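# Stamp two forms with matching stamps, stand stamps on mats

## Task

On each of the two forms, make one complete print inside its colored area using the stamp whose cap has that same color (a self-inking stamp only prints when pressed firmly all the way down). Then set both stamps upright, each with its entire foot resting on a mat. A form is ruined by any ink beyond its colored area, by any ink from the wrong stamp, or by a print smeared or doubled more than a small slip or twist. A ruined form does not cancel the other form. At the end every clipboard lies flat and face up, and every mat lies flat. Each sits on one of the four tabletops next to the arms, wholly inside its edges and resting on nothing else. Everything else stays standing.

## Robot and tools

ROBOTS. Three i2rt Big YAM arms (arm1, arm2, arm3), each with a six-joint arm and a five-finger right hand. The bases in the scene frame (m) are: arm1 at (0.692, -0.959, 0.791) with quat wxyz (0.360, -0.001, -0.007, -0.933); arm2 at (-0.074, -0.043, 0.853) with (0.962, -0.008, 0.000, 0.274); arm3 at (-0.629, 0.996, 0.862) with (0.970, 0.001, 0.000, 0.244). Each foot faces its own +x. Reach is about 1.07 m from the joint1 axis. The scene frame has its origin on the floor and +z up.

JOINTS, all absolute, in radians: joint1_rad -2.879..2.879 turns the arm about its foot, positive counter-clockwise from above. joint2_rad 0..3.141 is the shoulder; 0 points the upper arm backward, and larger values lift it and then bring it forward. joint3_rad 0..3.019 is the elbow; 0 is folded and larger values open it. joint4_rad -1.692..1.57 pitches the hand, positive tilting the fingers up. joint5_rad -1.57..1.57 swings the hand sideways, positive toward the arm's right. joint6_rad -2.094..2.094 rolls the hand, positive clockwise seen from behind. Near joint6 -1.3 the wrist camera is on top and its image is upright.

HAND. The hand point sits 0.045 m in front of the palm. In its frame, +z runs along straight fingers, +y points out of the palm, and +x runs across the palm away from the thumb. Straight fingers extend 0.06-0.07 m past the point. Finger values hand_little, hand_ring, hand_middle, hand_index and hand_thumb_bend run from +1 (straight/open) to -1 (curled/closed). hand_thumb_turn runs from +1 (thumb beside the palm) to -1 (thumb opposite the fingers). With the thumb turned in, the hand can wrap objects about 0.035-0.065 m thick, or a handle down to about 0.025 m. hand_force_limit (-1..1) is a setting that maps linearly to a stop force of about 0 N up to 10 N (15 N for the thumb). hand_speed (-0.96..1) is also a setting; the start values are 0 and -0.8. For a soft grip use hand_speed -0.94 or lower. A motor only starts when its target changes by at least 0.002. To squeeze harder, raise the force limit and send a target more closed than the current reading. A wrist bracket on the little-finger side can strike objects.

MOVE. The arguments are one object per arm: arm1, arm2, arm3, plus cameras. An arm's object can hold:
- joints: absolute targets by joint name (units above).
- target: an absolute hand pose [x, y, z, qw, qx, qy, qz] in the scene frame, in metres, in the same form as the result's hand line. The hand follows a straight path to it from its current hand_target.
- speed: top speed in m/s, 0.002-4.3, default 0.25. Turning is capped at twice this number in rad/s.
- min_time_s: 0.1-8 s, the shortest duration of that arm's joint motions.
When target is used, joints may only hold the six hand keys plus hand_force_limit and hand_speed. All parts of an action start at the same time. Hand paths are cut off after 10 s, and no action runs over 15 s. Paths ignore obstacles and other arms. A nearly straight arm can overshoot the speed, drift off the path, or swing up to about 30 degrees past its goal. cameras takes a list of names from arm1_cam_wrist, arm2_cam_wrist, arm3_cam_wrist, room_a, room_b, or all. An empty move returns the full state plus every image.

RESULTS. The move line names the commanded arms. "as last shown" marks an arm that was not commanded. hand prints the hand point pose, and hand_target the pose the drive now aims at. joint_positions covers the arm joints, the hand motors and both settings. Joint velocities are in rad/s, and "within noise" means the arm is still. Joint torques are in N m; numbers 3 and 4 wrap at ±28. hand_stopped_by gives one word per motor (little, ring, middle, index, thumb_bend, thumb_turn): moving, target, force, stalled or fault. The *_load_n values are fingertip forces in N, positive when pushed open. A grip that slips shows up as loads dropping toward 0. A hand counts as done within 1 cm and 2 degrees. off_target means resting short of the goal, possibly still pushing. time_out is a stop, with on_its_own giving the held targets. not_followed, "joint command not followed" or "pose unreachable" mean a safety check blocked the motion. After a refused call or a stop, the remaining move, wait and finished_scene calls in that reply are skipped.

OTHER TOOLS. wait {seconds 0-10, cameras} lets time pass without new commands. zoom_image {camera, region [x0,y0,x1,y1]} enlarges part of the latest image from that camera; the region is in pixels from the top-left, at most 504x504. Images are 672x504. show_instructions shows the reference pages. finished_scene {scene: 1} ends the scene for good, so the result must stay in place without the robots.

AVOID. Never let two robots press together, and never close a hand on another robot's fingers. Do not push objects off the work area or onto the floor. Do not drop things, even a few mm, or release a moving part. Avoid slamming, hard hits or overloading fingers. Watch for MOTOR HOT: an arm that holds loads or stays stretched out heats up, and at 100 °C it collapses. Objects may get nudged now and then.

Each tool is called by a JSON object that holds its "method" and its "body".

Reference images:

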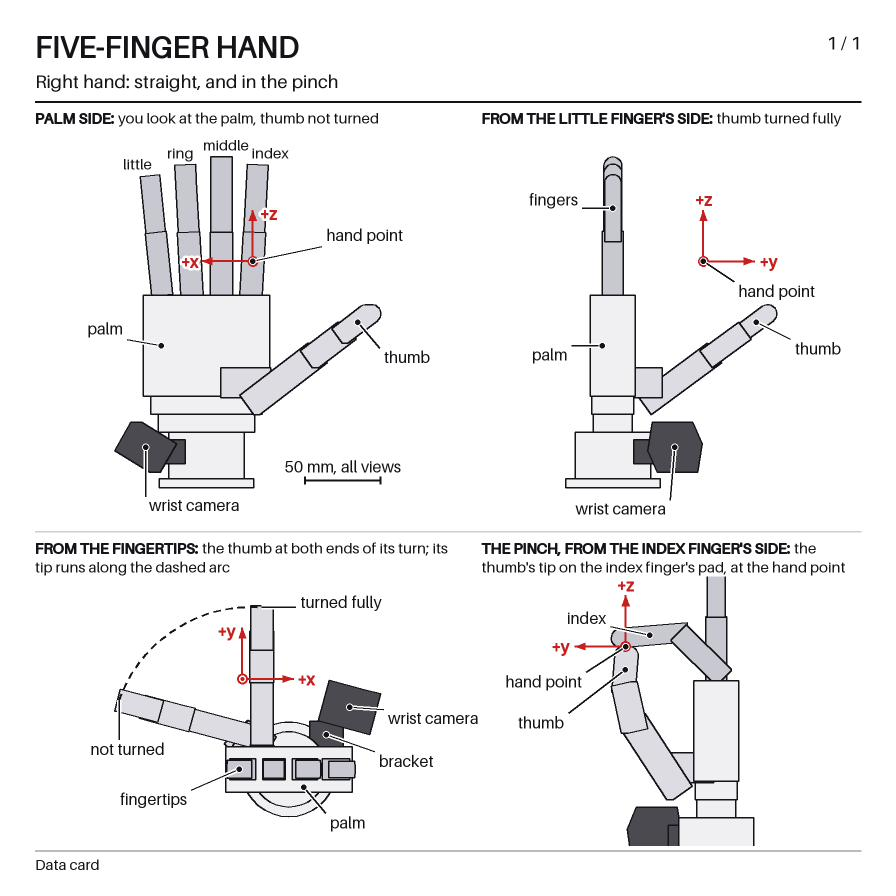

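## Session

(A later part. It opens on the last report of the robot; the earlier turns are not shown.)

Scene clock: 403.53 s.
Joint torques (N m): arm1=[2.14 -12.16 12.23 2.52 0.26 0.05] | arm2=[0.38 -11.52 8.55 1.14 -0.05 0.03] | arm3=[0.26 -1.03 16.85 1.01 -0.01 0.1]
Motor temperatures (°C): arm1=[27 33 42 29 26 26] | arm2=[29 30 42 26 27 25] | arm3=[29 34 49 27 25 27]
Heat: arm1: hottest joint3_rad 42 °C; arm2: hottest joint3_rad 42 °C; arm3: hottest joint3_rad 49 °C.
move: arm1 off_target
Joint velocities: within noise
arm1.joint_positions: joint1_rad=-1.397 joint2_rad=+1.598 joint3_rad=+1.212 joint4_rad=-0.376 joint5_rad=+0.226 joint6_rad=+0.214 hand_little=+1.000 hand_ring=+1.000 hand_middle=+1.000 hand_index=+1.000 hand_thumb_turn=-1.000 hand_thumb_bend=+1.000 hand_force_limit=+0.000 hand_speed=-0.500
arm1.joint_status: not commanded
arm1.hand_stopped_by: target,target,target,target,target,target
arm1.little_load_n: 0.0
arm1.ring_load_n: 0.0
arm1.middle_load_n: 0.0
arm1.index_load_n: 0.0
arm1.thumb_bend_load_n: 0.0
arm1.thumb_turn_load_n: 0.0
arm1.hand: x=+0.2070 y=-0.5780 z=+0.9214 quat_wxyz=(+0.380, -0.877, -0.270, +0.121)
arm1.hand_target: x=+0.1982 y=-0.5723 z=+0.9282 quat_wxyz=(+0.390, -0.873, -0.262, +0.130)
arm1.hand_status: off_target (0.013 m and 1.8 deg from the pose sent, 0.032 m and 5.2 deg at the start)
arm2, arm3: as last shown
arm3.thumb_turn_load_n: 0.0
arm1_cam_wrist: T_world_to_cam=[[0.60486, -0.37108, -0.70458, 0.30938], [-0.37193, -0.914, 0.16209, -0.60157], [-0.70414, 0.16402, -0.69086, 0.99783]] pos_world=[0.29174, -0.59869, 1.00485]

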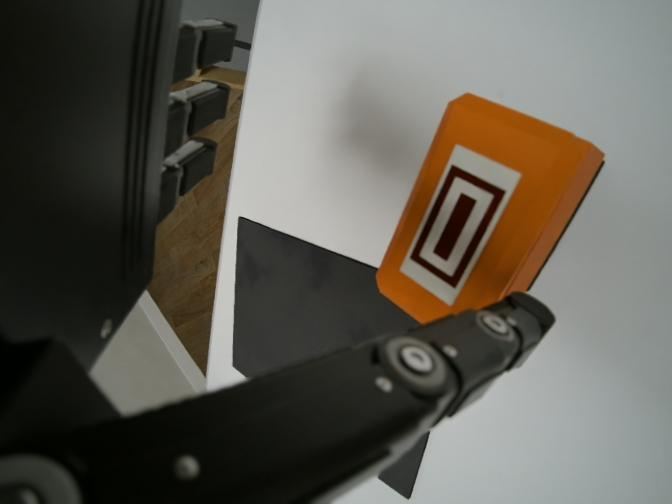

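{"method": "move", "body": {"arm1": {"target": [0.2065, -0.5830, 0.950, 0.3899, -0.8732, -0.2622, 0.1295], "speed": 0.1}}}

{"method": "move", "body": {"arm1": {"target": [0.2065, -0.5830, 0.905, 0.3899, -0.8732, -0.2622, 0.1295], "speed": 0.08}, "cameras": ["arm1_cam_wrist"]}}

Scene clock: 407.03 s.
Joint torques (N m): arm1=[2.73 -13.74 12.07 1.24 0.25 0.03] | arm2=[0.26 -11.46 8.57 1.14 -0.06 0.03] | arm3=[0.44 -1.08 16.87 1.02 -0.01 0.11]
Motor temperatures (°C): arm1=[27 34 42 29 26 26] | arm2=[29 30 42 26 27 25] | arm3=[29 34 50 27 25 27]
Heat: arm1: hottest joint3_rad 42 °C; arm2: hottest joint3_rad 42 °C; arm3: hottest joint3_rad 50 °C.
move: arm1 off_target
Joint velocities: within noise
arm1.joint_positions: joint1_rad=-1.397 joint2_rad=+1.568 joint3_rad=+1.212 joint4_rad=-0.395 joint5_rad=+0.232 joint6_rad=+0.219 hand_little=+1.000 hand_ring=+1.000 hand_middle=+1.000 hand_index=+1.000 hand_thumb_turn=-1.000 hand_thumb_bend=+1.000 hand_force_limit=+0.000 hand_speed=-0.500
arm1.joint_status: not commanded
arm1.hand_stopped_by: target,target,target,target,target,target
arm1.little_load_n: -0.5
arm1.ring_load_n: 0.0
arm1.middle_load_n: 0.0
arm1.index_load_n: 0.0
arm1.thumb_bend_load_n: 0.0
arm1.thumb_turn_load_n: 0.0
arm1.hand: x=+0.2112 y=-0.5801 z=+0.9359 quat_wxyz=(+0.384, -0.876, -0.265, +0.123)
arm1.hand_target: x=+0.2065 y=-0.5831 z=+0.9499 quat_wxyz=(+0.390, -0.873, -0.262, +0.130)
arm1.hand_status: off_target (0.015 m and 1.1 deg from the pose sent, 0.029 m and 1.8 deg at the start)
arm2, arm3: as last shown
pictures: none

Scene clock: 408.33 s.
Joint torques (N m): arm1=[2.67 -11.87 11.1 2.52 0.24 0.02] | arm2=[0.26 -11.46 8.55 1.11 -0.06 0.03] | arm3=[0.44 -1.03 16.87 1.01 -0.01 0.11]
Motor temperatures (°C): arm1=[27 34 42 29 26 26] | arm2=[29 30 42 26 27 25] | arm3=[29 34 50 27 25 27]
Heat: arm1: hottest joint3_rad 42 °C; arm2: hottest joint3_rad 42 °C; arm3: hottest joint3_rad 50 °C.
move: arm1 done
Joint velocities: within noise
arm1.joint_positions: joint1_rad=-1.397 joint2_rad=+1.591 joint3_rad=+1.148 joint4_rad=-0.309 joint5_rad=+0.232 joint6_rad=+0.219 hand_little=+1.000 hand_ring=+1.000 hand_middle=+1.000 hand_index=+1.000 hand_thumb_turn=-1.000 hand_thumb_bend=+1.000 hand_force_limit=+0.000 hand_speed=-0.500
arm1.joint_status: not commanded
arm1.hand_stopped_by: target,target,target,target,target,target
arm1.little_load_n: 0.0
arm1.ring_load_n: 0.0
arm1.middle_load_n: 0.0
arm1.index_load_n: 0.0
arm1.thumb_bend_load_n: 0.0
arm1.thumb_turn_load_n: 0.0
arm1.hand: x=+0.2149 y=-0.5834 z=+0.9037 quat_wxyz=(+0.384, -0.876, -0.265, +0.123)
arm1.hand_target: x=+0.2066 y=-0.5832 z=+0.9052 quat_wxyz=(+0.390, -0.873, -0.262, +0.130)
arm1.hand_status: done (0.008 m and 1.2 deg from the pose sent, 0.031 m and 1.1 deg at the start)
arm2, arm3: as last shown
arm3.thumb_turn_load_n: 0.5
arm1_cam_wrist: T_world_to_cam=[[0.59629, -0.37111, -0.71184, 0.2986], [-0.3775, -0.9122, 0.15934, -0.59598], [-0.70847, 0.17371, -0.68403, 0.99238]] pos_world=[0.30004, -0.60522, 0.98633]

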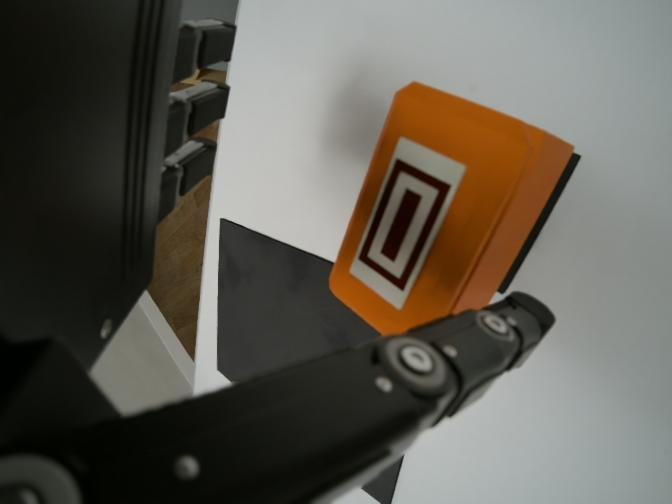

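{"method": "move", "body": {"arm1": {"target": [0.2090, -0.5920, 0.881, 0.3850, -0.8755, -0.2620, 0.1270], "speed": 0.08}, "cameras": ["arm1_cam_wrist"]}}

{"method": "zoom_image", "body": {"camera": "arm1_cam_wrist", "region": [230, 20, 530, 350]}}

Scene clock: 410.33 s.
Joint torques (N m): arm1=[2.78 -11.75 10.74 2.37 0.27 0.02] | arm2=[0.32 -11.46 8.58 1.13 -0.06 0.04] | arm3=[0.5 -1.2 16.84 1.01 -0.01 0.1]
Motor temperatures (°C): arm1=[27 34 42 29 26 26] | arm2=[29 30 42 26 27 25] | arm3=[29 34 50 27 25 27]
Heat: arm1: hottest joint3_rad 42 °C; arm2: hottest joint3_rad 42 °C; arm3: hottest joint3_rad 50 °C.
move: arm1 done
Joint velocities: within noise
arm1.joint_positions: joint1_rad=-1.388 joint2_rad=+1.606 joint3_rad=+1.104 joint4_rad=-0.262 joint5_rad=+0.238 joint6_rad=+0.230 hand_little=+1.000 hand_ring=+1.000 hand_middle=+1.000 hand_index=+1.000 hand_thumb_turn=-1.000 hand_thumb_bend=+1.000 hand_force_limit=+0.000 hand_speed=-0.500
arm1.joint_status: not commanded
arm1.hand_stopped_by: target,target,target,target,target,target
arm1.little_load_n: 0.0
arm1.ring_load_n: 0.0
arm1.middle_load_n: 0.0
arm1.index_load_n: 0.0
arm1.thumb_bend_load_n: 0.0
arm1.thumb_turn_load_n: 0.0
arm1.hand: x=+0.2176 y=-0.5914 z=+0.8806 quat_wxyz=(+0.380, -0.878, -0.264, +0.120)
arm1.hand_target: x=+0.2091 y=-0.5921 z=+0.8812 quat_wxyz=(+0.385, -0.876, -0.262, +0.127)
arm1.hand_status: done (0.009 m and 1.1 deg from the pose sent, 0.025 m and 0.6 deg at the start)
arm2, arm3: as last shown
arm3.thumb_turn_load_n: 0.0
arm1_cam_wrist: T_world_to_cam=[[0.5994, -0.37883, -0.70512, 0.2664], [-0.38146, -0.90964, 0.16445, -0.60067], [-0.70371, 0.1704, -0.68975, 0.98198]] pos_world=[0.30222, -0.6128, 0.96395]

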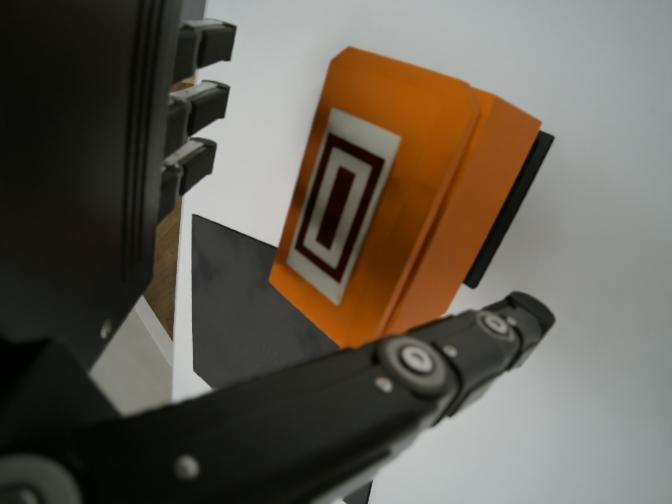

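Scaled by 1.527 from the camera's image (finer frame: 960x720).

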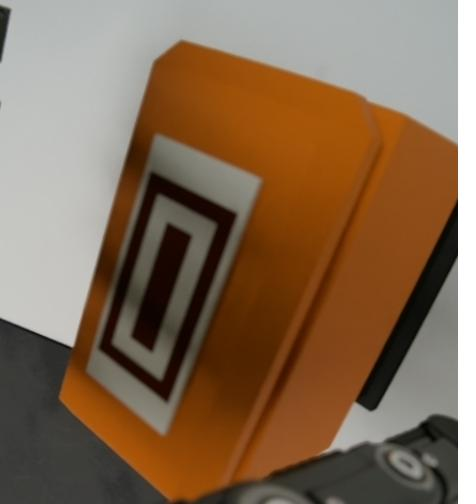

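{"method": "move", "body": {"arm1": {"joints": {"hand_index": 0.4, "hand_middle": 0.4, "hand_thumb_bend": 0.72, "hand_speed": -0.7}}}}

{"method": "move", "body": {"arm1": {"joints": {"hand_index": 0.3, "hand_middle": 0.3, "hand_thumb_bend": 0.59, "hand_speed": -0.92, "hand_force_limit": -0.6}}, "cameras": ["arm1_cam_wrist"]}}

Scene clock: 413.47 s.
Joint torques (N m): arm1=[2.78 -11.69 10.76 2.48 0.26 0.03] | arm2=[0.32 -11.52 8.55 1.16 -0.06 0.04] | arm3=[0.5 -1.08 16.87 0.99 -0.01 0.11]
Motor temperatures (°C): arm1=[27 34 43 29 26 26] | arm2=[29 30 42 26 27 25] | arm3=[29 34 50 27 25 27]
Heat: arm1: hottest joint3_rad 43 °C; arm2: hottest joint3_rad 42 °C; arm3: hottest joint3_rad 50 °C.
move: arm1 off_target
Joint velocities: within noise
arm1.joint_positions: joint1_rad=-1.388 joint2_rad=+1.606 joint3_rad=+1.104 joint4_rad=-0.262 joint5_rad=+0.238 joint6_rad=+0.230 hand_little=+1.000 hand_ring=+1.000 hand_middle=+0.400 hand_index=+1.000 hand_thumb_turn=-1.000 hand_thumb_bend=+0.720 hand_force_limit=+0.000 hand_speed=-0.700
arm1.joint_status: hand_index off_target (ended at +1.000, target +0.400); the others done
arm1.hand_stopped_by: target,target,target,fault,target,target
arm1.little_load_n: 0.0
arm1.ring_load_n: 0.0
arm1.middle_load_n: 0.0
arm1.index_load_n: -0.5
arm1.thumb_bend_load_n: 0.0
arm1.thumb_turn_load_n: 0.0
arm1.hand: x=+0.2176 y=-0.5914 z=+0.8806 quat_wxyz=(+0.380, -0.878, -0.264, +0.120)
arm1.hand_target: x=+0.2091 y=-0.5921 z=+0.8812 quat_wxyz=(+0.385, -0.876, -0.262, +0.127)
arm1.hand_status: not commanded
arm2.joint_positions: joint1_rad=-0.205 joint2_rad=+1.338 joint3_rad=+1.140 joint4_rad=-0.547 joint5_rad=-0.177 joint6_rad=-0.166 hand_little=+1.000 hand_ring=+1.000 hand_middle=+1.000 hand_index=+1.000 hand_thumb_turn=-1.000 hand_thumb_bend=+1.000 hand_force_limit=+0.100 hand_speed=-0.500
arm2.joint_status: not commanded
arm2.hand_stopped_by: target,target,target,target,target,target
arm2.little_load_n: 0.0
arm2.ring_load_n: 0.0
arm2.middle_load_n: -0.5
arm2.index_load_n: 0.0
arm2.thumb_bend_load_n: 0.0
arm2.thumb_turn_load_n: -0.5
arm2.hand: x=+0.3990 y=+0.1900 z=+1.0670 quat_wxyz=(-0.354, +0.808, -0.426, +0.198)
arm2.hand_target: x=+0.3930 y=+0.1909 z=+1.0612 quat_wxyz=(-0.349, +0.810, -0.430, +0.191)
arm2.hand_status: not commanded
arm3: as last shown
pictures: none

Scene clock: 415.07 s.
Joint torques (N m): arm1=[2.73 -11.58 10.7 2.48 0.27 0.02] | arm2=[0.32 -11.52 8.55 1.14 -0.06 0.03] | arm3=[0.38 -1.08 16.83 1.01 -0.01 0.1]
Motor temperatures (°C): arm1=[27 34 43 29 26 26] | arm2=[29 30 42 26 27 25] | arm3=[29 34 50 27 25 27]
Heat: arm1: hottest joint3_rad 43 °C; arm2: hottest joint3_rad 42 °C; arm3: hottest joint3_rad 50 °C.
move: arm1 off_target
Joint velocities: within noise
arm1.joint_positions: joint1_rad=-1.388 joint2_rad=+1.606 joint3_rad=+1.104 joint4_rad=-0.262 joint5_rad=+0.238 joint6_rad=+0.230 hand_little=+1.000 hand_ring=+1.000 hand_middle=+0.300 hand_index=+1.000 hand_thumb_turn=-1.000 hand_thumb_bend=+0.590 hand_force_limit=-0.600 hand_speed=-0.920
arm1.joint_status: hand_index off_target (ended at +1.000, target +0.300); the others done
arm1.hand_stopped_by: target,target,target,fault,target,target
arm1.little_load_n: 0.0
arm1.ring_load_n: 0.0
arm1.middle_load_n: 0.0
arm1.index_load_n: 0.0
arm1.thumb_bend_load_n: 0.0
arm1.thumb_turn_load_n: 0.0
arm1.hand: x=+0.2176 y=-0.5914 z=+0.8806 quat_wxyz=(+0.380, -0.878, -0.264, +0.120)
arm1.hand_target: x=+0.2091 y=-0.5921 z=+0.8812 quat_wxyz=(+0.385, -0.876, -0.262, +0.127)
arm1.hand_status: not commanded
arm2, arm3: as last shown
arm2.middle_load_n: 0.0
arm2.thumb_turn_load_n: 0.0
arm1_cam_wrist: T_world_to_cam=[[0.5994, -0.37883, -0.70512, 0.2664], [-0.38146, -0.90964, 0.16445, -0.60067], [-0.70371, 0.1704, -0.68975, 0.98198]] pos_world=[0.30222, -0.6128, 0.96395]

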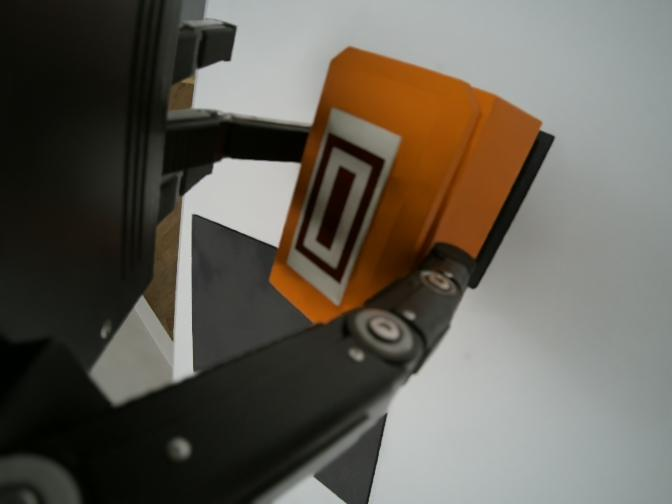

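{"method": "move", "body": {"arm1": {"joints": {"hand_middle": 0.0, "hand_ring": 0.3, "hand_speed": -0.94}}, "cameras": ["arm1_cam_wrist"]}}

Scene clock: 426.60 s.
Joint torques (N m): arm1=[2.73 -11.87 10.71 2.47 0.23 0.03] | arm2=[0.32 -11.52 8.57 1.14 -0.05 0.04] | arm3=[0.44 -1.2 16.84 0.95 -0.01 0.09]
Motor temperatures (°C): arm1=[27 35 43 29 26 26] | arm2=[29 30 42 26 27 25] | arm3=[29 33 51 27 25 27]
Heat: arm1: hottest joint3_rad 43 °C; arm2: hottest joint3_rad 42 °C; arm3: hottest joint3_rad 51 °C.
move: arm1 off_target
Joint velocities: within noise
arm1.joint_positions: joint1_rad=-1.388 joint2_rad=+1.606 joint3_rad=+1.104 joint4_rad=-0.261 joint5_rad=+0.239 joint6_rad=+0.230 hand_little=+1.000 hand_ring=+0.300 hand_middle=+0.172 hand_index=+1.000 hand_thumb_turn=-1.000 hand_thumb_bend=+0.590 hand_force_limit=-0.600 hand_speed=-0.940
arm1.joint_status: hand_middle off_target (ended at +0.172, target +0.000); the others done
arm1.hand_stopped_by: target,target,force,fault,target,target
arm1.little_load_n: 0.0
arm1.ring_load_n: 0.0
arm1.middle_load_n: 2.0
arm1.index_load_n: 0.0
arm1.thumb_bend_load_n: 2.0
arm1.thumb_turn_load_n: 0.5
arm1.hand: x=+0.2175 y=-0.5911 z=+0.8808 quat_wxyz=(+0.380, -0.878, -0.264, +0.120)
arm1.hand_target: x=+0.2092 y=-0.5921 z=+0.8811 quat_wxyz=(+0.385, -0.876, -0.262, +0.127)
arm1.hand_status: not commanded
arm2: as last shown
arm3.joint_positions: joint1_rad=-0.085 joint2_rad=+0.663 joint3_rad=+0.707 joint4_rad=-0.823 joint5_rad=+0.001 joint6_rad=-0.013 hand_little=+1.000 hand_ring=+1.000 hand_middle=+1.000 hand_index=+1.000 hand_thumb_turn=-1.000 hand_thumb_bend=+1.000 hand_force_limit=+0.100 hand_speed=-0.500
arm3.joint_status: not commanded
arm3.hand_stopped_by: target,target,target,target,target,target
arm3.little_load_n: 0.0
arm3.ring_load_n: 0.0
arm3.middle_load_n: 0.0
arm3.index_load_n: 0.0
arm3.thumb_bend_load_n: 0.0
arm3.thumb_turn_load_n: 0.0
arm3.hand: x=-0.3698 y=+1.1403 z=+1.0649 quat_wxyz=(-0.322, +0.774, -0.502, +0.214)
arm3.hand_target: x=-0.3612 y=+1.1493 z=+1.0994 quat_wxyz=(-0.345, +0.765, -0.496, +0.223)
arm3.hand_status: not commanded
arm1_cam_wrist: T_world_to_cam=[[0.59877, -0.3784, -0.7059, 0.26777], [-0.3819, -0.9096, 0.16365, -0.5997], [-0.70401, 0.1716, -0.68915, 0.98221]] pos_world=[0.30212, -0.61271, 0.96405]

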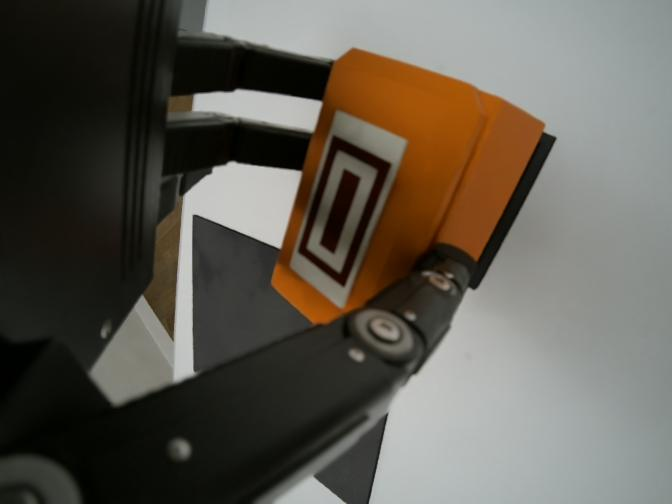

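{"method": "move", "body": {"arm1": {"joints": {"hand_middle": -0.1, "hand_force_limit": 0.0, "hand_speed": -0.94}}}}

{"method": "move", "body": {"arm1": {"joints": {"hand_ring": 0.0, "hand_force_limit": -0.6, "hand_speed": -0.94}}, "cameras": ["arm1_cam_wrist"]}}

Scene clock: 427.67 s.
Joint torques (N m): arm1=[2.9 -11.75 10.71 2.45 0.22 0.03] | arm2=[0.32 -11.46 8.57 1.14 -0.06 0.04] | arm3=[0.44 -1.14 16.83 1.01 -0.01 0.1]
Motor temperatures (°C): arm1=[27 35 43 29 26 26] | arm2=[29 30 42 26 27 25] | arm3=[29 33 51 27 25 27]
Heat: arm1: hottest joint3_rad 43 °C; arm2: hottest joint3_rad 42 °C; arm3: hottest joint3_rad 51 °C.
move: arm1 off_target
Joint velocities: within noise
arm1.joint_positions: joint1_rad=-1.388 joint2_rad=+1.606 joint3_rad=+1.104 joint4_rad=-0.261 joint5_rad=+0.240 joint6_rad=+0.230 hand_little=+1.000 hand_ring=+0.300 hand_middle=+0.157 hand_index=+1.000 hand_thumb_turn=-1.000 hand_thumb_bend=+0.591 hand_force_limit=+0.000 hand_speed=-0.940
arm1.joint_status: hand_middle off_target (ended at +0.157, target -0.100); the others done
arm1.hand_stopped_by: target,target,force,fault,target,target
arm1.little_load_n: 0.0
arm1.ring_load_n: 0.0
arm1.middle_load_n: 5.5
arm1.index_load_n: 0.0
arm1.thumb_bend_load_n: 6.0
arm1.thumb_turn_load_n: 2.0
arm1.hand: x=+0.2175 y=-0.5910 z=+0.8808 quat_wxyz=(+0.380, -0.878, -0.264, +0.120)
arm1.hand_target: x=+0.2092 y=-0.5921 z=+0.8811 quat_wxyz=(+0.385, -0.876, -0.262, +0.127)
arm1.hand_status: not commanded
arm2, arm3: as last shown
arm2.middle_load_n: -0.5
arm3.index_load_n: -0.5
pictures: none

Scene clock: 429.03 s.
Joint torques (N m): arm1=[2.9 -11.69 10.76 2.48 0.22 0.02] | arm2=[0.26 -11.52 8.58 1.14 -0.06 0.03] | arm3=[0.44 -1.08 16.84 1.02 0 0.1]
Motor temperatures (°C): arm1=[27 35 43 29 26 26] | arm2=[29 30 42 26 27 25] | arm3=[29 33 51 27 25 27]
Heat: arm1: hottest joint3_rad 43 °C; arm2: hottest joint3_rad 42 °C; arm3: hottest joint3_rad 51 °C.
move: arm1 off_target
Joint velocities: within noise
arm1.joint_positions: joint1_rad=-1.388 joint2_rad=+1.606 joint3_rad=+1.104 joint4_rad=-0.261 joint5_rad=+0.240 joint6_rad=+0.230 hand_little=+1.000 hand_ring=+0.143 hand_middle=+0.157 hand_index=+1.000 hand_thumb_turn=-1.000 hand_thumb_bend=+0.591 hand_force_limit=-0.600 hand_speed=-0.940
arm1.joint_status: hand_ring off_target (ended at +0.143, target +0.000); the others done
arm1.hand_stopped_by: target,force,force,fault,target,target
arm1.little_load_n: 0.0
arm1.ring_load_n: 2.0
arm1.middle_load_n: 3.5
arm1.index_load_n: -0.5
arm1.thumb_bend_load_n: 5.5
arm1.thumb_turn_load_n: 2.5
arm1.hand: x=+0.2175 y=-0.5910 z=+0.8808 quat_wxyz=(+0.380, -0.878, -0.264, +0.120)
arm1.hand_target: x=+0.2092 y=-0.5921 z=+0.8811 quat_wxyz=(+0.385, -0.876, -0.262, +0.127)
arm1.hand_status: not commanded
arm2, arm3: as last shown
arm2.middle_load_n: 0.0
arm3.index_load_n: 0.0
arm1_cam_wrist: T_world_to_cam=[[0.59876, -0.37844, -0.70588, 0.26771], [-0.38216, -0.90953, 0.16345, -0.59926], [-0.70387, 0.17189, -0.68921, 0.98246]] pos_world=[0.30222, -0.61261, 0.96405]

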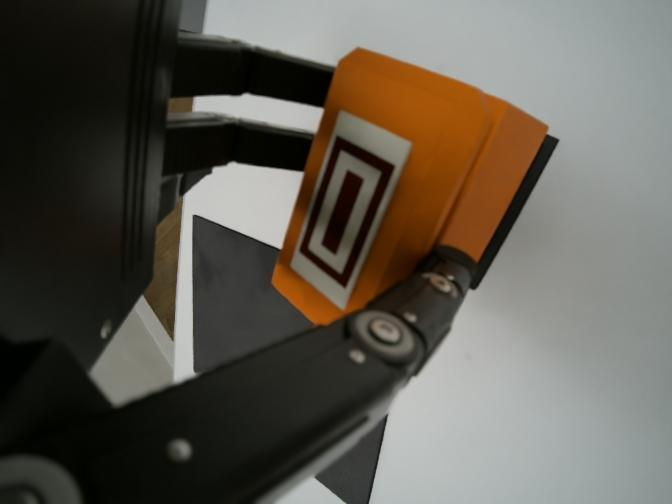

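{"method": "move", "body": {"arm1": {"joints": {"hand_middle": -0.2, "hand_force_limit": 0.2, "hand_speed": -0.94}}}}

{"method": "move", "body": {"arm1": {"target": [0.2090, -0.5920, 0.945, 0.3850, -0.8755, -0.2620, 0.1270], "speed": 0.08}, "cameras": ["arm1_cam_wrist"]}}

Scene clock: 430.20 s.
Joint torques (N m): arm1=[2.73 -11.75 10.71 2.44 0.22 0.03] | arm2=[0.32 -11.4 8.55 1.14 -0.06 0.04] | arm3=[0.32 -1.14 16.81 0.98 -0.01 0.1]
Motor temperatures (°C): arm1=[27 35 43 29 26 26] | arm2=[29 30 42 26 27 25] | arm3=[29 33 51 27 25 27]
Heat: arm1: hottest joint3_rad 43 °C; arm2: hottest joint3_rad 42 °C; arm3: hottest joint3_rad 51 °C.
move: arm1 off_target
Joint velocities: within noise
arm1.joint_positions: joint1_rad=-1.388 joint2_rad=+1.606 joint3_rad=+1.104 joint4_rad=-0.260 joint5_rad=+0.240 joint6_rad=+0.230 hand_little=+1.000 hand_ring=+0.143 hand_middle=+0.148 hand_index=+1.000 hand_thumb_turn=-1.000 hand_thumb_bend=+0.592 hand_force_limit=+0.200 hand_speed=-0.940
arm1.joint_status: hand_middle off_target (ended at +0.148, target -0.200); the others done
arm1.hand_stopped_by: target,force,force,fault,target,target
arm1.little_load_n: 0.0
arm1.ring_load_n: 0.0
arm1.middle_load_n: 7.0
arm1.index_load_n: 0.0
arm1.thumb_bend_load_n: 8.0
arm1.thumb_turn_load_n: 2.5
arm1.hand: x=+0.2175 y=-0.5910 z=+0.8809 quat_wxyz=(+0.380, -0.878, -0.264, +0.120)
arm1.hand_target: x=+0.2092 y=-0.5921 z=+0.8811 quat_wxyz=(+0.385, -0.876, -0.262, +0.127)
arm1.hand_status: not commanded
arm2, arm3: as last shown
arm2.little_load_n: -0.5
arm3.index_load_n: -0.5
pictures: none

Scene clock: 431.80 s.
Joint torques (N m): arm1=[2.84 -13.86 15.91 1.25 0.21 0.02] | arm2=[0.26 -11.46 8.57 1.14 -0.06 0.03] | arm3=[0.38 -1.08 16.83 0.98 -0.01 0.09]
Motor temperatures (°C): arm1=[27 35 44 29 26 26] | arm2=[29 30 42 26 27 25] | arm3=[29 33 51 27 25 27]
Heat: arm1: hottest joint3_rad 44 °C; arm2: hottest joint3_rad 42 °C; arm3: hottest joint3_rad 51 °C.
move: arm1 off_target
Joint velocities: within noise
arm1.joint_positions: joint1_rad=-1.388 joint2_rad=+1.560 joint3_rad=+1.142 joint4_rad=-0.403 joint5_rad=+0.240 joint6_rad=+0.231 hand_little=+1.000 hand_ring=+0.143 hand_middle=+0.148 hand_index=+1.000 hand_thumb_turn=-1.000 hand_thumb_bend=+0.592 hand_force_limit=+0.200 hand_speed=-0.940
arm1.joint_status: not commanded
arm1.hand_stopped_by: target,force,force,fault,target,target
arm1.little_load_n: 0.0
arm1.ring_load_n: 0.0
arm1.middle_load_n: 7.0
arm1.index_load_n: 0.0
arm1.thumb_bend_load_n: 8.5
arm1.thumb_turn_load_n: 2.5
arm1.hand: x=+0.2303 y=-0.6005 z=+0.9045 quat_wxyz=(+0.359, -0.887, -0.270, +0.105)
arm1.hand_target: x=+0.2107 y=-0.5932 z=+0.9454 quat_wxyz=(+0.385, -0.876, -0.262, +0.128)
arm1.hand_status: off_target (0.047 m and 4.2 deg from the pose sent, 0.065 m and 1.0 deg at the start)
arm2, arm3: as last shown
arm2.little_load_n: 0.0
arm3.middle_load_n: -0.5
arm3.index_load_n: 0.0
arm1_cam_wrist: T_world_to_cam=[[0.62912, -0.40295, -0.66471, 0.2142], [-0.39049, -0.90324, 0.17796, -0.61435], [-0.6721, 0.14761, -0.7256, 1.02047]] pos_world=[0.3112, -0.61922, 0.99216]

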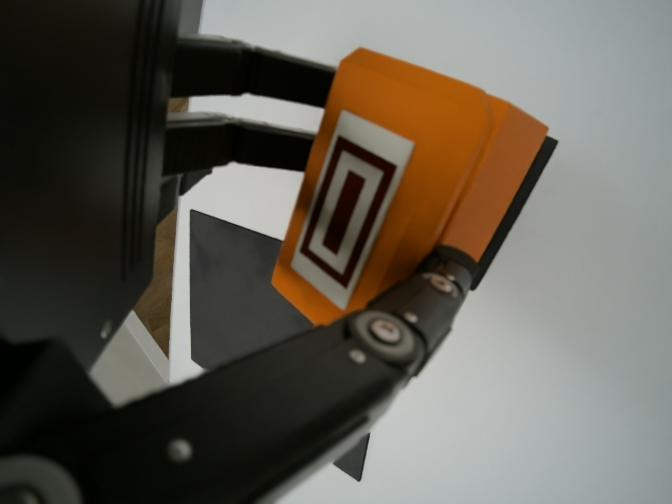

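{"method": "move", "body": {"arm1": {"joints": {"hand_ring": -0.1, "hand_force_limit": -0.6, "hand_speed": -0.95}}}}

{"method": "move", "body": {"arm1": {"target": [0.2500, -0.6500, 1.10, 0.3850, -0.8755, -0.2620, 0.1270], "speed": 0.2}, "cameras": ["arm1_cam_wrist"]}}

Scene clock: 433.13 s.
Joint torques (N m): arm1=[2.84 -13.92 15.9 1.28 0.21 0.01] | arm2=[0.38 -11.52 8.55 1.14 -0.06 0.03] | arm3=[0.5 -1.03 16.88 0.99 0 0.1]
Motor temperatures (°C): arm1=[27 35 44 29 26 26] | arm2=[29 30 42 26 27 25] | arm3=[29 33 51 27 25 27]
Heat: arm1: hottest joint3_rad 44 °C; arm2: hottest joint3_rad 42 °C; arm3: hottest joint3_rad 51 °C.
move: arm1 off_target
Joint velocities: within noise
arm1.joint_positions: joint1_rad=-1.388 joint2_rad=+1.560 joint3_rad=+1.142 joint4_rad=-0.403 joint5_rad=+0.240 joint6_rad=+0.231 hand_little=+1.000 hand_ring=+0.134 hand_middle=+0.148 hand_index=+1.000 hand_thumb_turn=-1.000 hand_thumb_bend=+0.592 hand_force_limit=-0.600 hand_speed=-0.950
arm1.joint_status: hand_ring off_target (ended at +0.134, target -0.100); the others done
arm1.hand_stopped_by: target,force,force,fault,target,target
arm1.little_load_n: 0.0
arm1.ring_load_n: 2.0
arm1.middle_load_n: 6.0
arm1.index_load_n: 0.0
arm1.thumb_bend_load_n: 9.0
arm1.thumb_turn_load_n: 4.0
arm1.hand: x=+0.2303 y=-0.6005 z=+0.9045 quat_wxyz=(+0.359, -0.887, -0.270, +0.105)
arm1.hand_target: x=+0.2107 y=-0.5932 z=+0.9454 quat_wxyz=(+0.385, -0.876, -0.262, +0.128)
arm1.hand_status: not commanded
arm2, arm3: as last shown
arm3.middle_load_n: 0.0
pictures: none

Scene clock: 434.83 s.
Joint torques (N m): arm1=[2.73 -10.52 17.29 1.14 0.33 0.01] | arm2=[0.38 -11.46 8.54 1.14 -0.06 0.04] | arm3=[0.38 -1.08 16.84 0.99 -0.01 0.11]
Motor temperatures (°C): arm1=[27 35 44 29 26 26] | arm2=[29 30 42 26 27 25] | arm3=[29 33 51 27 25 27]
Heat: arm1: hottest joint3_rad 44 °C; arm2: hottest joint3_rad 42 °C; arm3: hottest joint3_rad 51 °C.
move: arm1 off_target
Joint velocities: within noise
arm1.joint_positions: joint1_rad=-1.332 joint2_rad=+1.319 joint3_rad=+1.309 joint4_rad=-0.815 joint5_rad=+0.278 joint6_rad=+0.269 hand_little=+1.000 hand_ring=+0.134 hand_middle=+0.148 hand_index=+1.000 hand_thumb_turn=-1.000 hand_thumb_bend=+0.592 hand_force_limit=-0.600 hand_speed=-0.950
arm1.joint_status: not commanded
arm1.hand_stopped_by: target,force,force,fault,target,target
arm1.little_load_n: 0.0
arm1.ring_load_n: 2.0
arm1.middle_load_n: 6.0
arm1.index_load_n: 0.0
arm1.thumb_bend_load_n: 9.0
arm1.thumb_turn_load_n: 3.5
arm1.hand: x=+0.2631 y=-0.6533 z=+1.0611 quat_wxyz=(+0.361, -0.886, -0.271, +0.106)
arm1.hand_target: x=+0.2516 y=-0.6511 z=+1.0998 quat_wxyz=(+0.385, -0.876, -0.262, +0.128)
arm1.hand_status: off_target (0.041 m and 4.0 deg from the pose sent, 0.203 m and 4.2 deg at the start)
arm2.joint_positions: joint1_rad=-0.205 joint2_rad=+1.338 joint3_rad=+1.140 joint4_rad=-0.547 joint5_rad=-0.177 joint6_rad=-0.166 hand_little=+1.000 hand_ring=+1.000 hand_middle=+1.000 hand_index=+1.000 hand_thumb_turn=-1.000 hand_thumb_bend=+1.000 hand_force_limit=+0.100 hand_speed=-0.500
arm2.joint_status: not commanded
arm2.hand_stopped_by: target,target,target,target,target,target
arm2.little_load_n: 0.0
arm2.ring_load_n: 0.0
arm2.middle_load_n: 0.0
arm2.index_load_n: 0.0
arm2.thumb_bend_load_n: 0.0
arm2.thumb_turn_load_n: 0.0
arm2.hand: x=+0.3990 y=+0.1900 z=+1.0670 quat_wxyz=(-0.354, +0.808, -0.426, +0.198)
arm2.hand_target: x=+0.3930 y=+0.1909 z=+1.0612 quat_wxyz=(-0.349, +0.810, -0.430, +0.191)
arm2.hand_status: not commanded
arm3: as last shown
arm1_cam_wrist: T_world_to_cam=[[0.62935, -0.39705, -0.66803, 0.28377], [-0.38691, -0.9056, 0.17374, -0.67507], [-0.67396, 0.14912, -0.72356, 1.16312]] pos_world=[0.34411, -0.67213, 1.14845]

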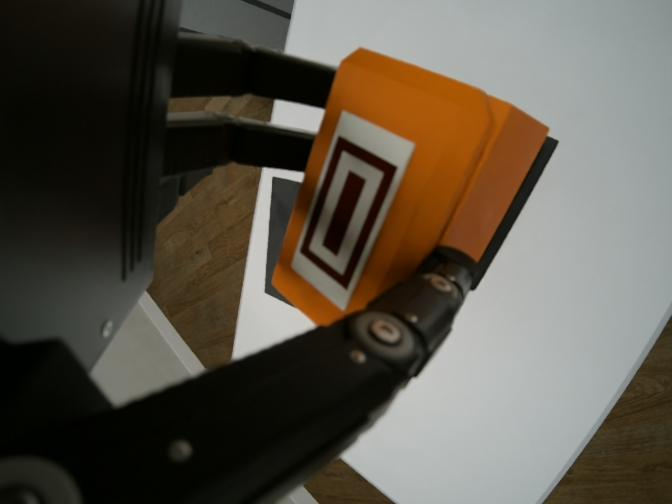

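{"method": "move", "body": {"arm1": {"joints": {"joint1_rad": 1.85}, "min_time_s": 6}, "cameras": ["arm1_cam_wrist", "room_b"]}}

Scene clock: 444.10 s.
Joint torques (N m): arm1=[1.67 -10.17 17.36 1.25 0.27 0.02] | arm2=[0.32 -11.46 8.58 1.16 -0.05 0.03] | arm3=[0.44 -1.08 16.84 1.01 -0.01 0.1]
Motor temperatures (°C): arm1=[27 35 44 29 26 26] | arm2=[29 30 42 26 27 25] | arm3=[29 33 51 27 25 27]
Heat: arm1: hottest joint3_rad 44 °C; arm2: hottest joint3_rad 42 °C; arm3: hottest joint3_rad 51 °C.
move: arm1 done
Joint velocities: within noise
arm1.joint_positions: joint1_rad=+1.848 joint2_rad=+1.319 joint3_rad=+1.309 joint4_rad=-0.816 joint5_rad=+0.280 joint6_rad=+0.271 hand_little=+1.000 hand_ring=+0.134 hand_middle=+0.148 hand_index=+1.000 hand_thumb_turn=-1.000 hand_thumb_bend=+0.592 hand_force_limit=-0.600 hand_speed=-0.950
arm1.joint_status: all done
arm1.hand_stopped_by: target,force,force,fault,target,target
arm1.little_load_n: 0.0
arm1.ring_load_n: 2.0
arm1.middle_load_n: 6.0
arm1.index_load_n: 0.0
arm1.thumb_bend_load_n: 9.0
arm1.thumb_turn_load_n: 3.5
arm1.hand: x=+1.1305 y=-1.2408 z=+1.0723 quat_wxyz=(-0.111, +0.288, -0.875, +0.373)
arm1.hand_target: x=+1.1395 y=-1.2448 z=+1.1112 quat_wxyz=(-0.132, +0.276, -0.865, +0.397)
arm1.hand_status: not commanded
arm2, arm3: as last shown
arm1_cam_wrist: T_world_to_cam=[[-0.63893, 0.35404, -0.68295, 1.89381], [0.35248, 0.92385, 0.14916, 0.58696], [0.68376, -0.14542, -0.71507, -0.06592]] pos_world=[1.0482, -1.22233, 1.15869]

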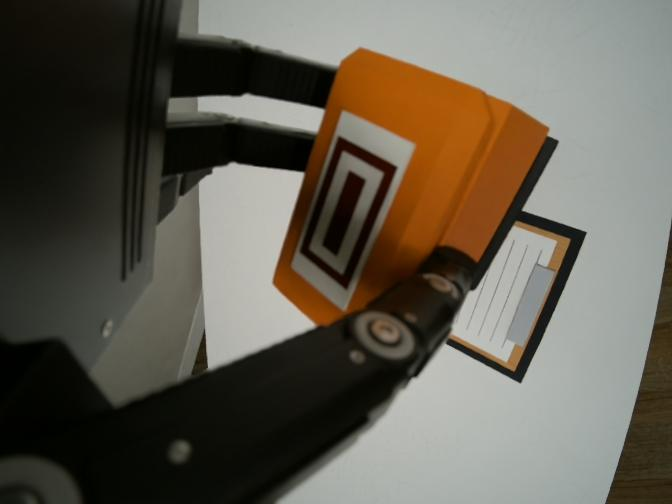

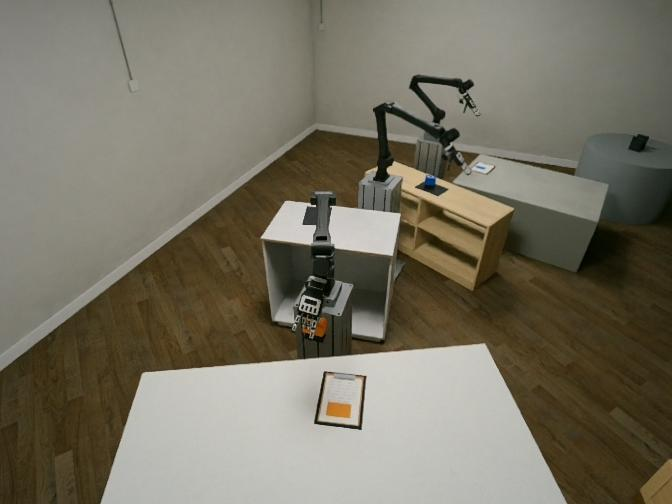

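{"method": "move", "body": {"arm1": {"target": [1.3900, -1.3500, 1.10, -0.132, 0.276, -0.865, 0.397], "speed": 0.2}, "cameras": ["arm1_cam_wrist"]}}

Scene clock: 448.50 s.
Joint torques (N m): arm1=[2.2 -19.55 17.25 1.28 0.39 0.03] | arm2=[0.32 -11.52 8.55 1.16 -0.06 0.03] | arm3=[0.44 -1.03 16.85 0.98 0 0.1]
Motor temperatures (°C): arm1=[27 35 45 28 26 26] | arm2=[29 30 42 26 27 25] | arm3=[29 33 51 27 25 27]
Heat: arm1: hottest joint3_rad 45 °C; arm2: hottest joint3_rad 42 °C; arm3: hottest joint3_rad 51 °C.
move: arm1 off_target
Joint velocities: within noise
arm1.joint_positions: joint1_rad=+1.904 joint2_rad=+2.089 joint3_rad=+2.290 joint4_rad=-1.027 joint5_rad=+0.323 joint6_rad=+0.314 hand_little=+1.000 hand_ring=+0.134 hand_middle=+0.148 hand_index=+1.000 hand_thumb_turn=-1.000 hand_thumb_bend=+0.592 hand_force_limit=-0.600 hand_speed=-0.950
arm1.joint_status: not commanded
arm1.hand_stopped_by: target,force,force,fault,target,target
arm1.little_load_n: 0.0
arm1.ring_load_n: 2.0
arm1.middle_load_n: 6.0
arm1.index_load_n: 0.0
arm1.thumb_bend_load_n: 9.0
arm1.thumb_turn_load_n: 3.5
arm1.hand: x=+1.3786 y=-1.3510 z=+1.0674 quat_wxyz=(-0.113, +0.285, -0.873, +0.379)
arm1.hand_target: x=+1.3883 y=-1.3490 z=+1.0999 quat_wxyz=(-0.133, +0.276, -0.865, +0.397)
arm1.hand_status: off_target (0.035 m and 3.3 deg from the pose sent, 0.283 m and 4.0 deg at the start)
arm2: as last shown
arm2.ring_load_n: -0.5
arm3.joint_positions: joint1_rad=-0.085 joint2_rad=+0.663 joint3_rad=+0.707 joint4_rad=-0.823 joint5_rad=+0.001 joint6_rad=-0.013 hand_little=+1.000 hand_ring=+1.000 hand_middle=+1.000 hand_index=+1.000 hand_thumb_turn=-1.000 hand_thumb_bend=+1.000 hand_force_limit=+0.100 hand_speed=-0.500
arm3.joint_status: not commanded
arm3.hand_stopped_by: target,target,target,target,target,target
arm3.little_load_n: 0.0
arm3.ring_load_n: 0.0
arm3.middle_load_n: 0.0
arm3.index_load_n: 0.0
arm3.thumb_bend_load_n: 0.0
arm3.thumb_turn_load_n: 0.0
arm3.hand: x=-0.3698 y=+1.1403 z=+1.0649 quat_wxyz=(-0.322, +0.774, -0.502, +0.214)
arm3.hand_target: x=-0.3612 y=+1.1493 z=+1.0994 quat_wxyz=(-0.345, +0.765, -0.496, +0.223)
arm3.hand_status: not commanded
arm1_cam_wrist: T_world_to_cam=[[-0.63149, 0.34984, -0.69197, 2.08175], [0.35462, 0.92393, 0.1435, 0.60523], [0.68954, -0.15477, -0.70752, -0.28381]] pos_world=[1.29569, -1.33141, 1.15286]

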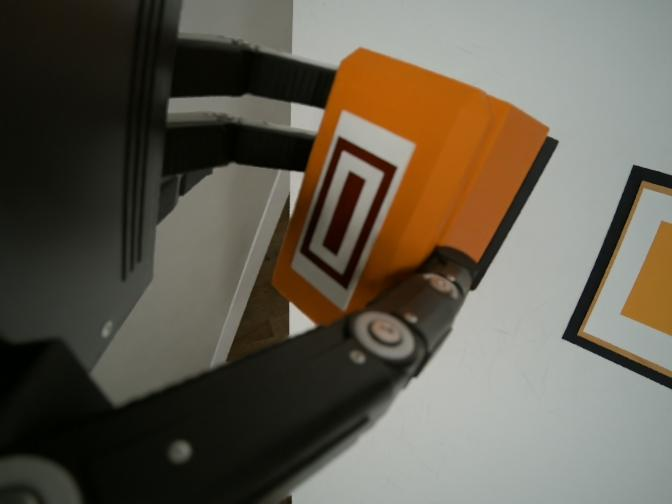

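{"method": "move", "body": {"arm1": {"target": [1.3300, -1.3050, 1.08, -0.132, 0.276, -0.865, 0.397], "speed": 0.15}, "cameras": ["arm1_cam_wrist"]}}

{"method": "zoom_image", "body": {"camera": "arm1_cam_wrist", "region": [420, 100, 672, 420]}}

Scene clock: 450.70 s.
Joint torques (N m): arm1=[2.32 -18.84 12.64 2.58 0.41 0.03] | arm2=[0.32 -11.46 8.57 1.13 -0.06 0.04] | arm3=[0.38 -1.08 16.81 1.02 0 0.11]
Motor temperatures (°C): arm1=[27 36 45 28 26 26] | arm2=[29 30 42 26 27 25] | arm3=[29 33 51 27 25 27]
Heat: arm1: hottest joint3_rad 45 °C; arm2: hottest joint3_rad 42 °C; arm3: hottest joint3_rad 51 °C.
move: arm1 off_target
Joint velocities: within noise
arm1.joint_positions: joint1_rad=+1.922 joint2_rad=+1.855 joint3_rad=+1.888 joint4_rad=-0.872 joint5_rad=+0.336 joint6_rad=+0.328 hand_little=+1.000 hand_ring=+0.134 hand_middle=+0.148 hand_index=+1.000 hand_thumb_turn=-1.000 hand_thumb_bend=+0.592 hand_force_limit=-0.600 hand_speed=-0.950
arm1.joint_status: not commanded
arm1.hand_stopped_by: target,force,force,fault,target,target
arm1.little_load_n: 0.0
arm1.ring_load_n: 2.0
arm1.middle_load_n: 6.0
arm1.index_load_n: 0.0
arm1.thumb_bend_load_n: 9.0
arm1.thumb_turn_load_n: 3.5
arm1.hand: x=+1.3224 y=-1.3080 z=+1.0507 quat_wxyz=(-0.110, +0.286, -0.874, +0.376)
arm1.hand_target: x=+1.3293 y=-1.3046 z=+1.0801 quat_wxyz=(-0.132, +0.276, -0.865, +0.397)
arm1.hand_status: off_target (0.030 m and 3.8 deg from the pose sent, 0.068 m and 3.3 deg at the start)
arm2, arm3: as last shown
arm2.ring_load_n: 0.0
arm2.middle_load_n: -0.5
arm1_cam_wrist: T_world_to_cam=[[-0.63628, 0.35294, -0.68599, 2.02374], [0.3569, 0.923, 0.14384, 0.58327], [0.68394, -0.15332, -0.71325, -0.23484]] pos_world=[1.24011, -1.28861, 1.13688]

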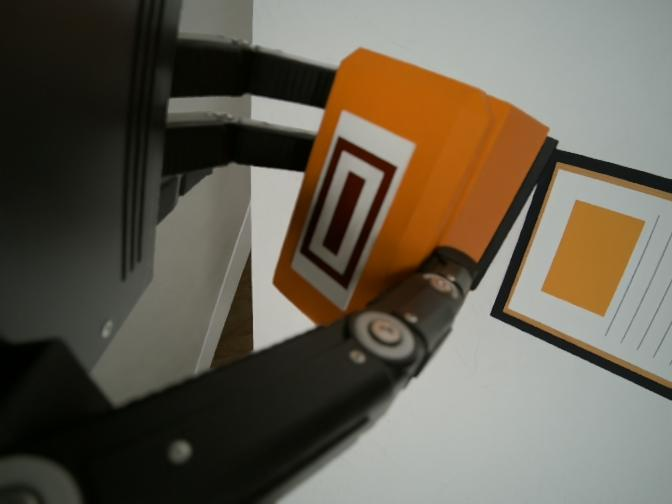

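Scaled by 1.575 from the camera's image (finer frame: 960x720).

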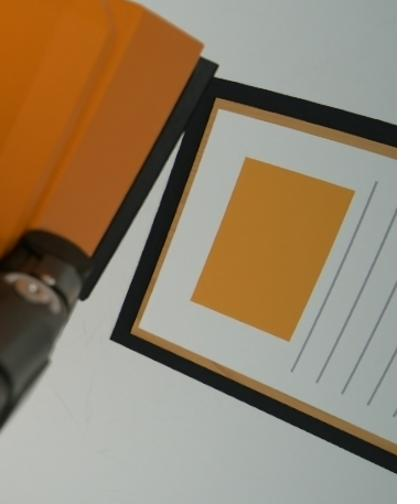

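{"method": "move", "body": {"arm1": {"target": [1.3410, -1.2410, 0.930, -0.1715, 0.3530, -0.8407, 0.3732], "speed": 0.12}, "cameras": ["arm1_cam_wrist", "room_b"]}}

{"method": "zoom_image", "body": {"camera": "arm1_cam_wrist", "region": [420, 60, 672, 380]}}

Scene clock: 462.17 s.
Joint torques (N m): arm1=[2.26 -17.32 12 2.61 0.08 -0.12] | arm2=[0.38 -11.4 8.57 1.16 -0.06 0.03] | arm3=[0.26 -1.08 16.8 1.01 0 0.11]
Motor temperatures (°C): arm1=[27 38 45 29 26 26] | arm2=[29 30 42 26 27 24] | arm3=[29 33 52 27 25 27]
Heat: arm1: hottest joint3_rad 45 °C; arm2: hottest joint3_rad 42 °C; arm3: hottest joint3_rad 52 °C.
move: arm1 off_target
Joint velocities: within noise
arm1.joint_positions: joint1_rad=+1.989 joint2_rad=+1.842 joint3_rad=+1.490 joint4_rad=-0.464 joint5_rad=+0.241 joint6_rad=+0.277 hand_little=+1.000 hand_ring=+0.134 hand_middle=+0.148 hand_index=+1.000 hand_thumb_turn=-1.000 hand_thumb_bend=+0.592 hand_force_limit=-0.600 hand_speed=-0.950
arm1.joint_status: not commanded
arm1.hand_stopped_by: target,force,force,fault,target,target
arm1.little_load_n: 0.0
arm1.ring_load_n: 2.0
arm1.middle_load_n: 6.0
arm1.index_load_n: 0.0
arm1.thumb_bend_load_n: 9.0
arm1.thumb_turn_load_n: 3.5
arm1.hand: x=+1.3299 y=-1.2421 z=+0.9095 quat_wxyz=(-0.154, +0.353, -0.851, +0.356)
arm1.hand_target: x=+1.3406 y=-1.2407 z=+0.9304 quat_wxyz=(-0.172, +0.353, -0.841, +0.373)
arm1.hand_status: off_target (0.023 m and 3.0 deg from the pose sent, 0.139 m and 11.2 deg at the start)
arm2, arm3: as last shown
arm2.middle_load_n: 0.0
arm1_cam_wrist: T_world_to_cam=[[-0.67356, 0.2623, -0.69102, 1.84997], [0.19438, 0.96486, 0.17678, 0.7782], [0.71311, -0.01525, -0.70088, -0.20917]] pos_world=[1.24396, -1.2393, 0.9942]

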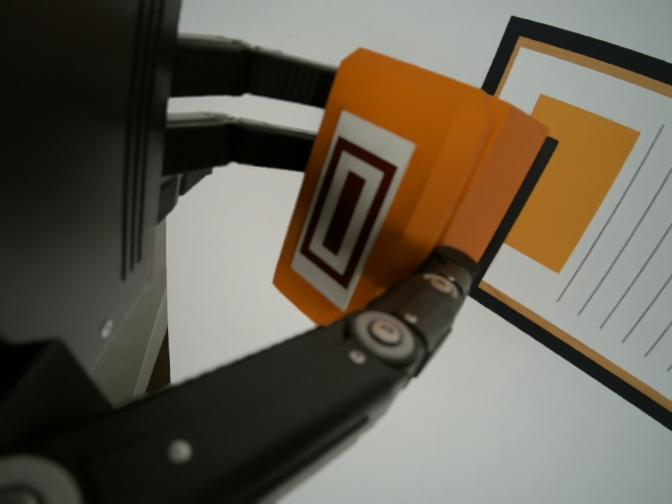

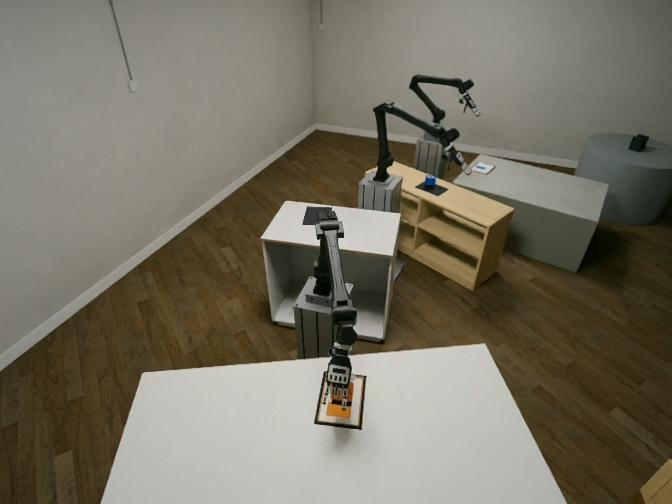

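Scaled by 1.575 from the camera's image (finer frame: 960x720).

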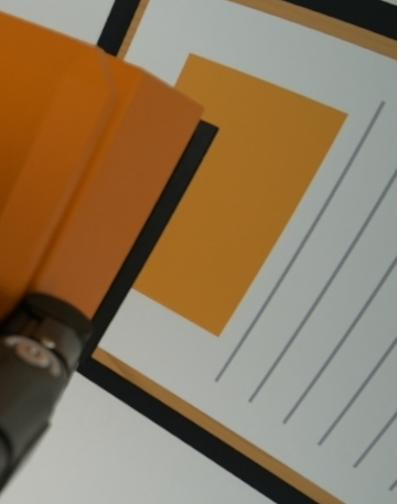

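{"method": "move", "body": {"arm1": {"target": [1.3180, -1.2340, 0.872, -0.1749, 0.3603, -0.8376, 0.3718], "speed": 0.1}, "cameras": ["arm1_cam_wrist"]}}

{"method": "zoom_image", "body": {"camera": "arm1_cam_wrist", "region": [420, 30, 672, 350]}}

Scene clock: 472.43 s.
Joint torques (N m): arm1=[1.85 -16.62 11.28 2.62 0.06 -0.12] | arm2=[0.32 -11.52 8.55 1.16 -0.06 0.04] | arm3=[0.38 -1.14 16.9 0.98 -0.01 0.1]
Motor temperatures (°C): arm1=[27 39 46 29 26 26] | arm2=[29 30 42 26 27 24] | arm3=[29 33 52 27 25 27]
Heat: arm1: hottest joint3_rad 46 °C; arm2: hottest joint3_rad 42 °C; arm3: hottest joint3_rad 52 °C.
move: arm1 off_target
Joint velocities: within noise
arm1.joint_positions: joint1_rad=+1.989 joint2_rad=+1.842 joint3_rad=+1.326 joint4_rad=-0.294 joint5_rad=+0.224 joint6_rad=+0.259 hand_little=+1.000 hand_ring=+0.134 hand_middle=+0.148 hand_index=+1.000 hand_thumb_turn=-1.000 hand_thumb_bend=+0.592 hand_force_limit=-0.600 hand_speed=-0.950
arm1.joint_status: not commanded
arm1.hand_stopped_by: target,force,force,fault,target,target
arm1.little_load_n: 0.0
arm1.ring_load_n: 2.0
arm1.middle_load_n: 6.0
arm1.index_load_n: -0.5
arm1.thumb_bend_load_n: 9.0
arm1.thumb_turn_load_n: 3.5
arm1.hand: x=+1.3076 y=-1.2301 z=+0.8529 quat_wxyz=(-0.159, +0.363, -0.847, +0.355)
arm1.hand_target: x=+1.3176 y=-1.2337 z=+0.8723 quat_wxyz=(-0.175, +0.360, -0.838, +0.372)
arm1.hand_status: off_target (0.022 m and 2.9 deg from the pose sent, 0.040 m and 3.5 deg at the start)
arm2, arm3: as last shown
arm1_cam_wrist: T_world_to_cam=[[-0.6787, 0.24584, -0.69205, 1.78008], [0.17062, 0.96931, 0.177, 0.81735], [0.71433, 0.00205, -0.69981, -0.21397]] pos_world=[1.22152, -1.22944, 0.9375]

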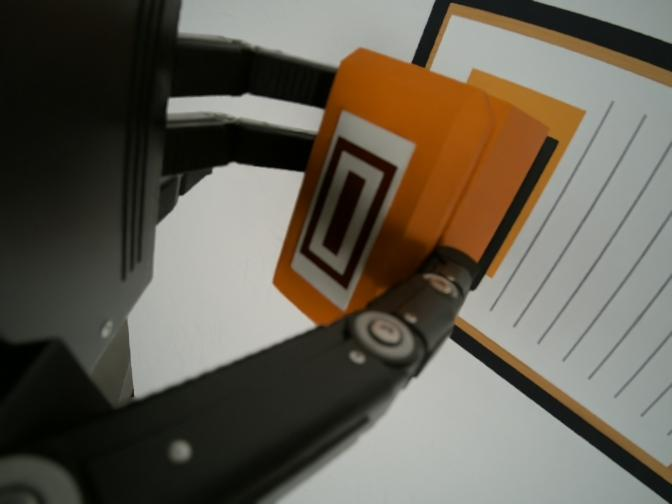

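Scaled by 1.575 from the camera's image (finer frame: 960x720).

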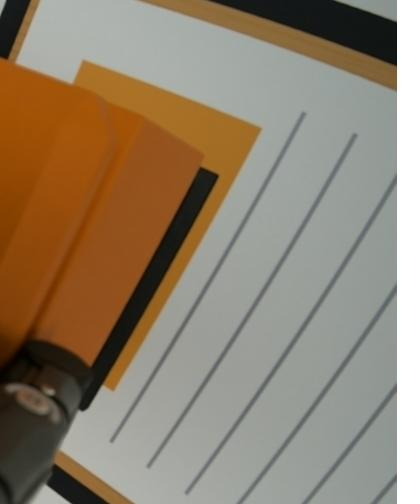

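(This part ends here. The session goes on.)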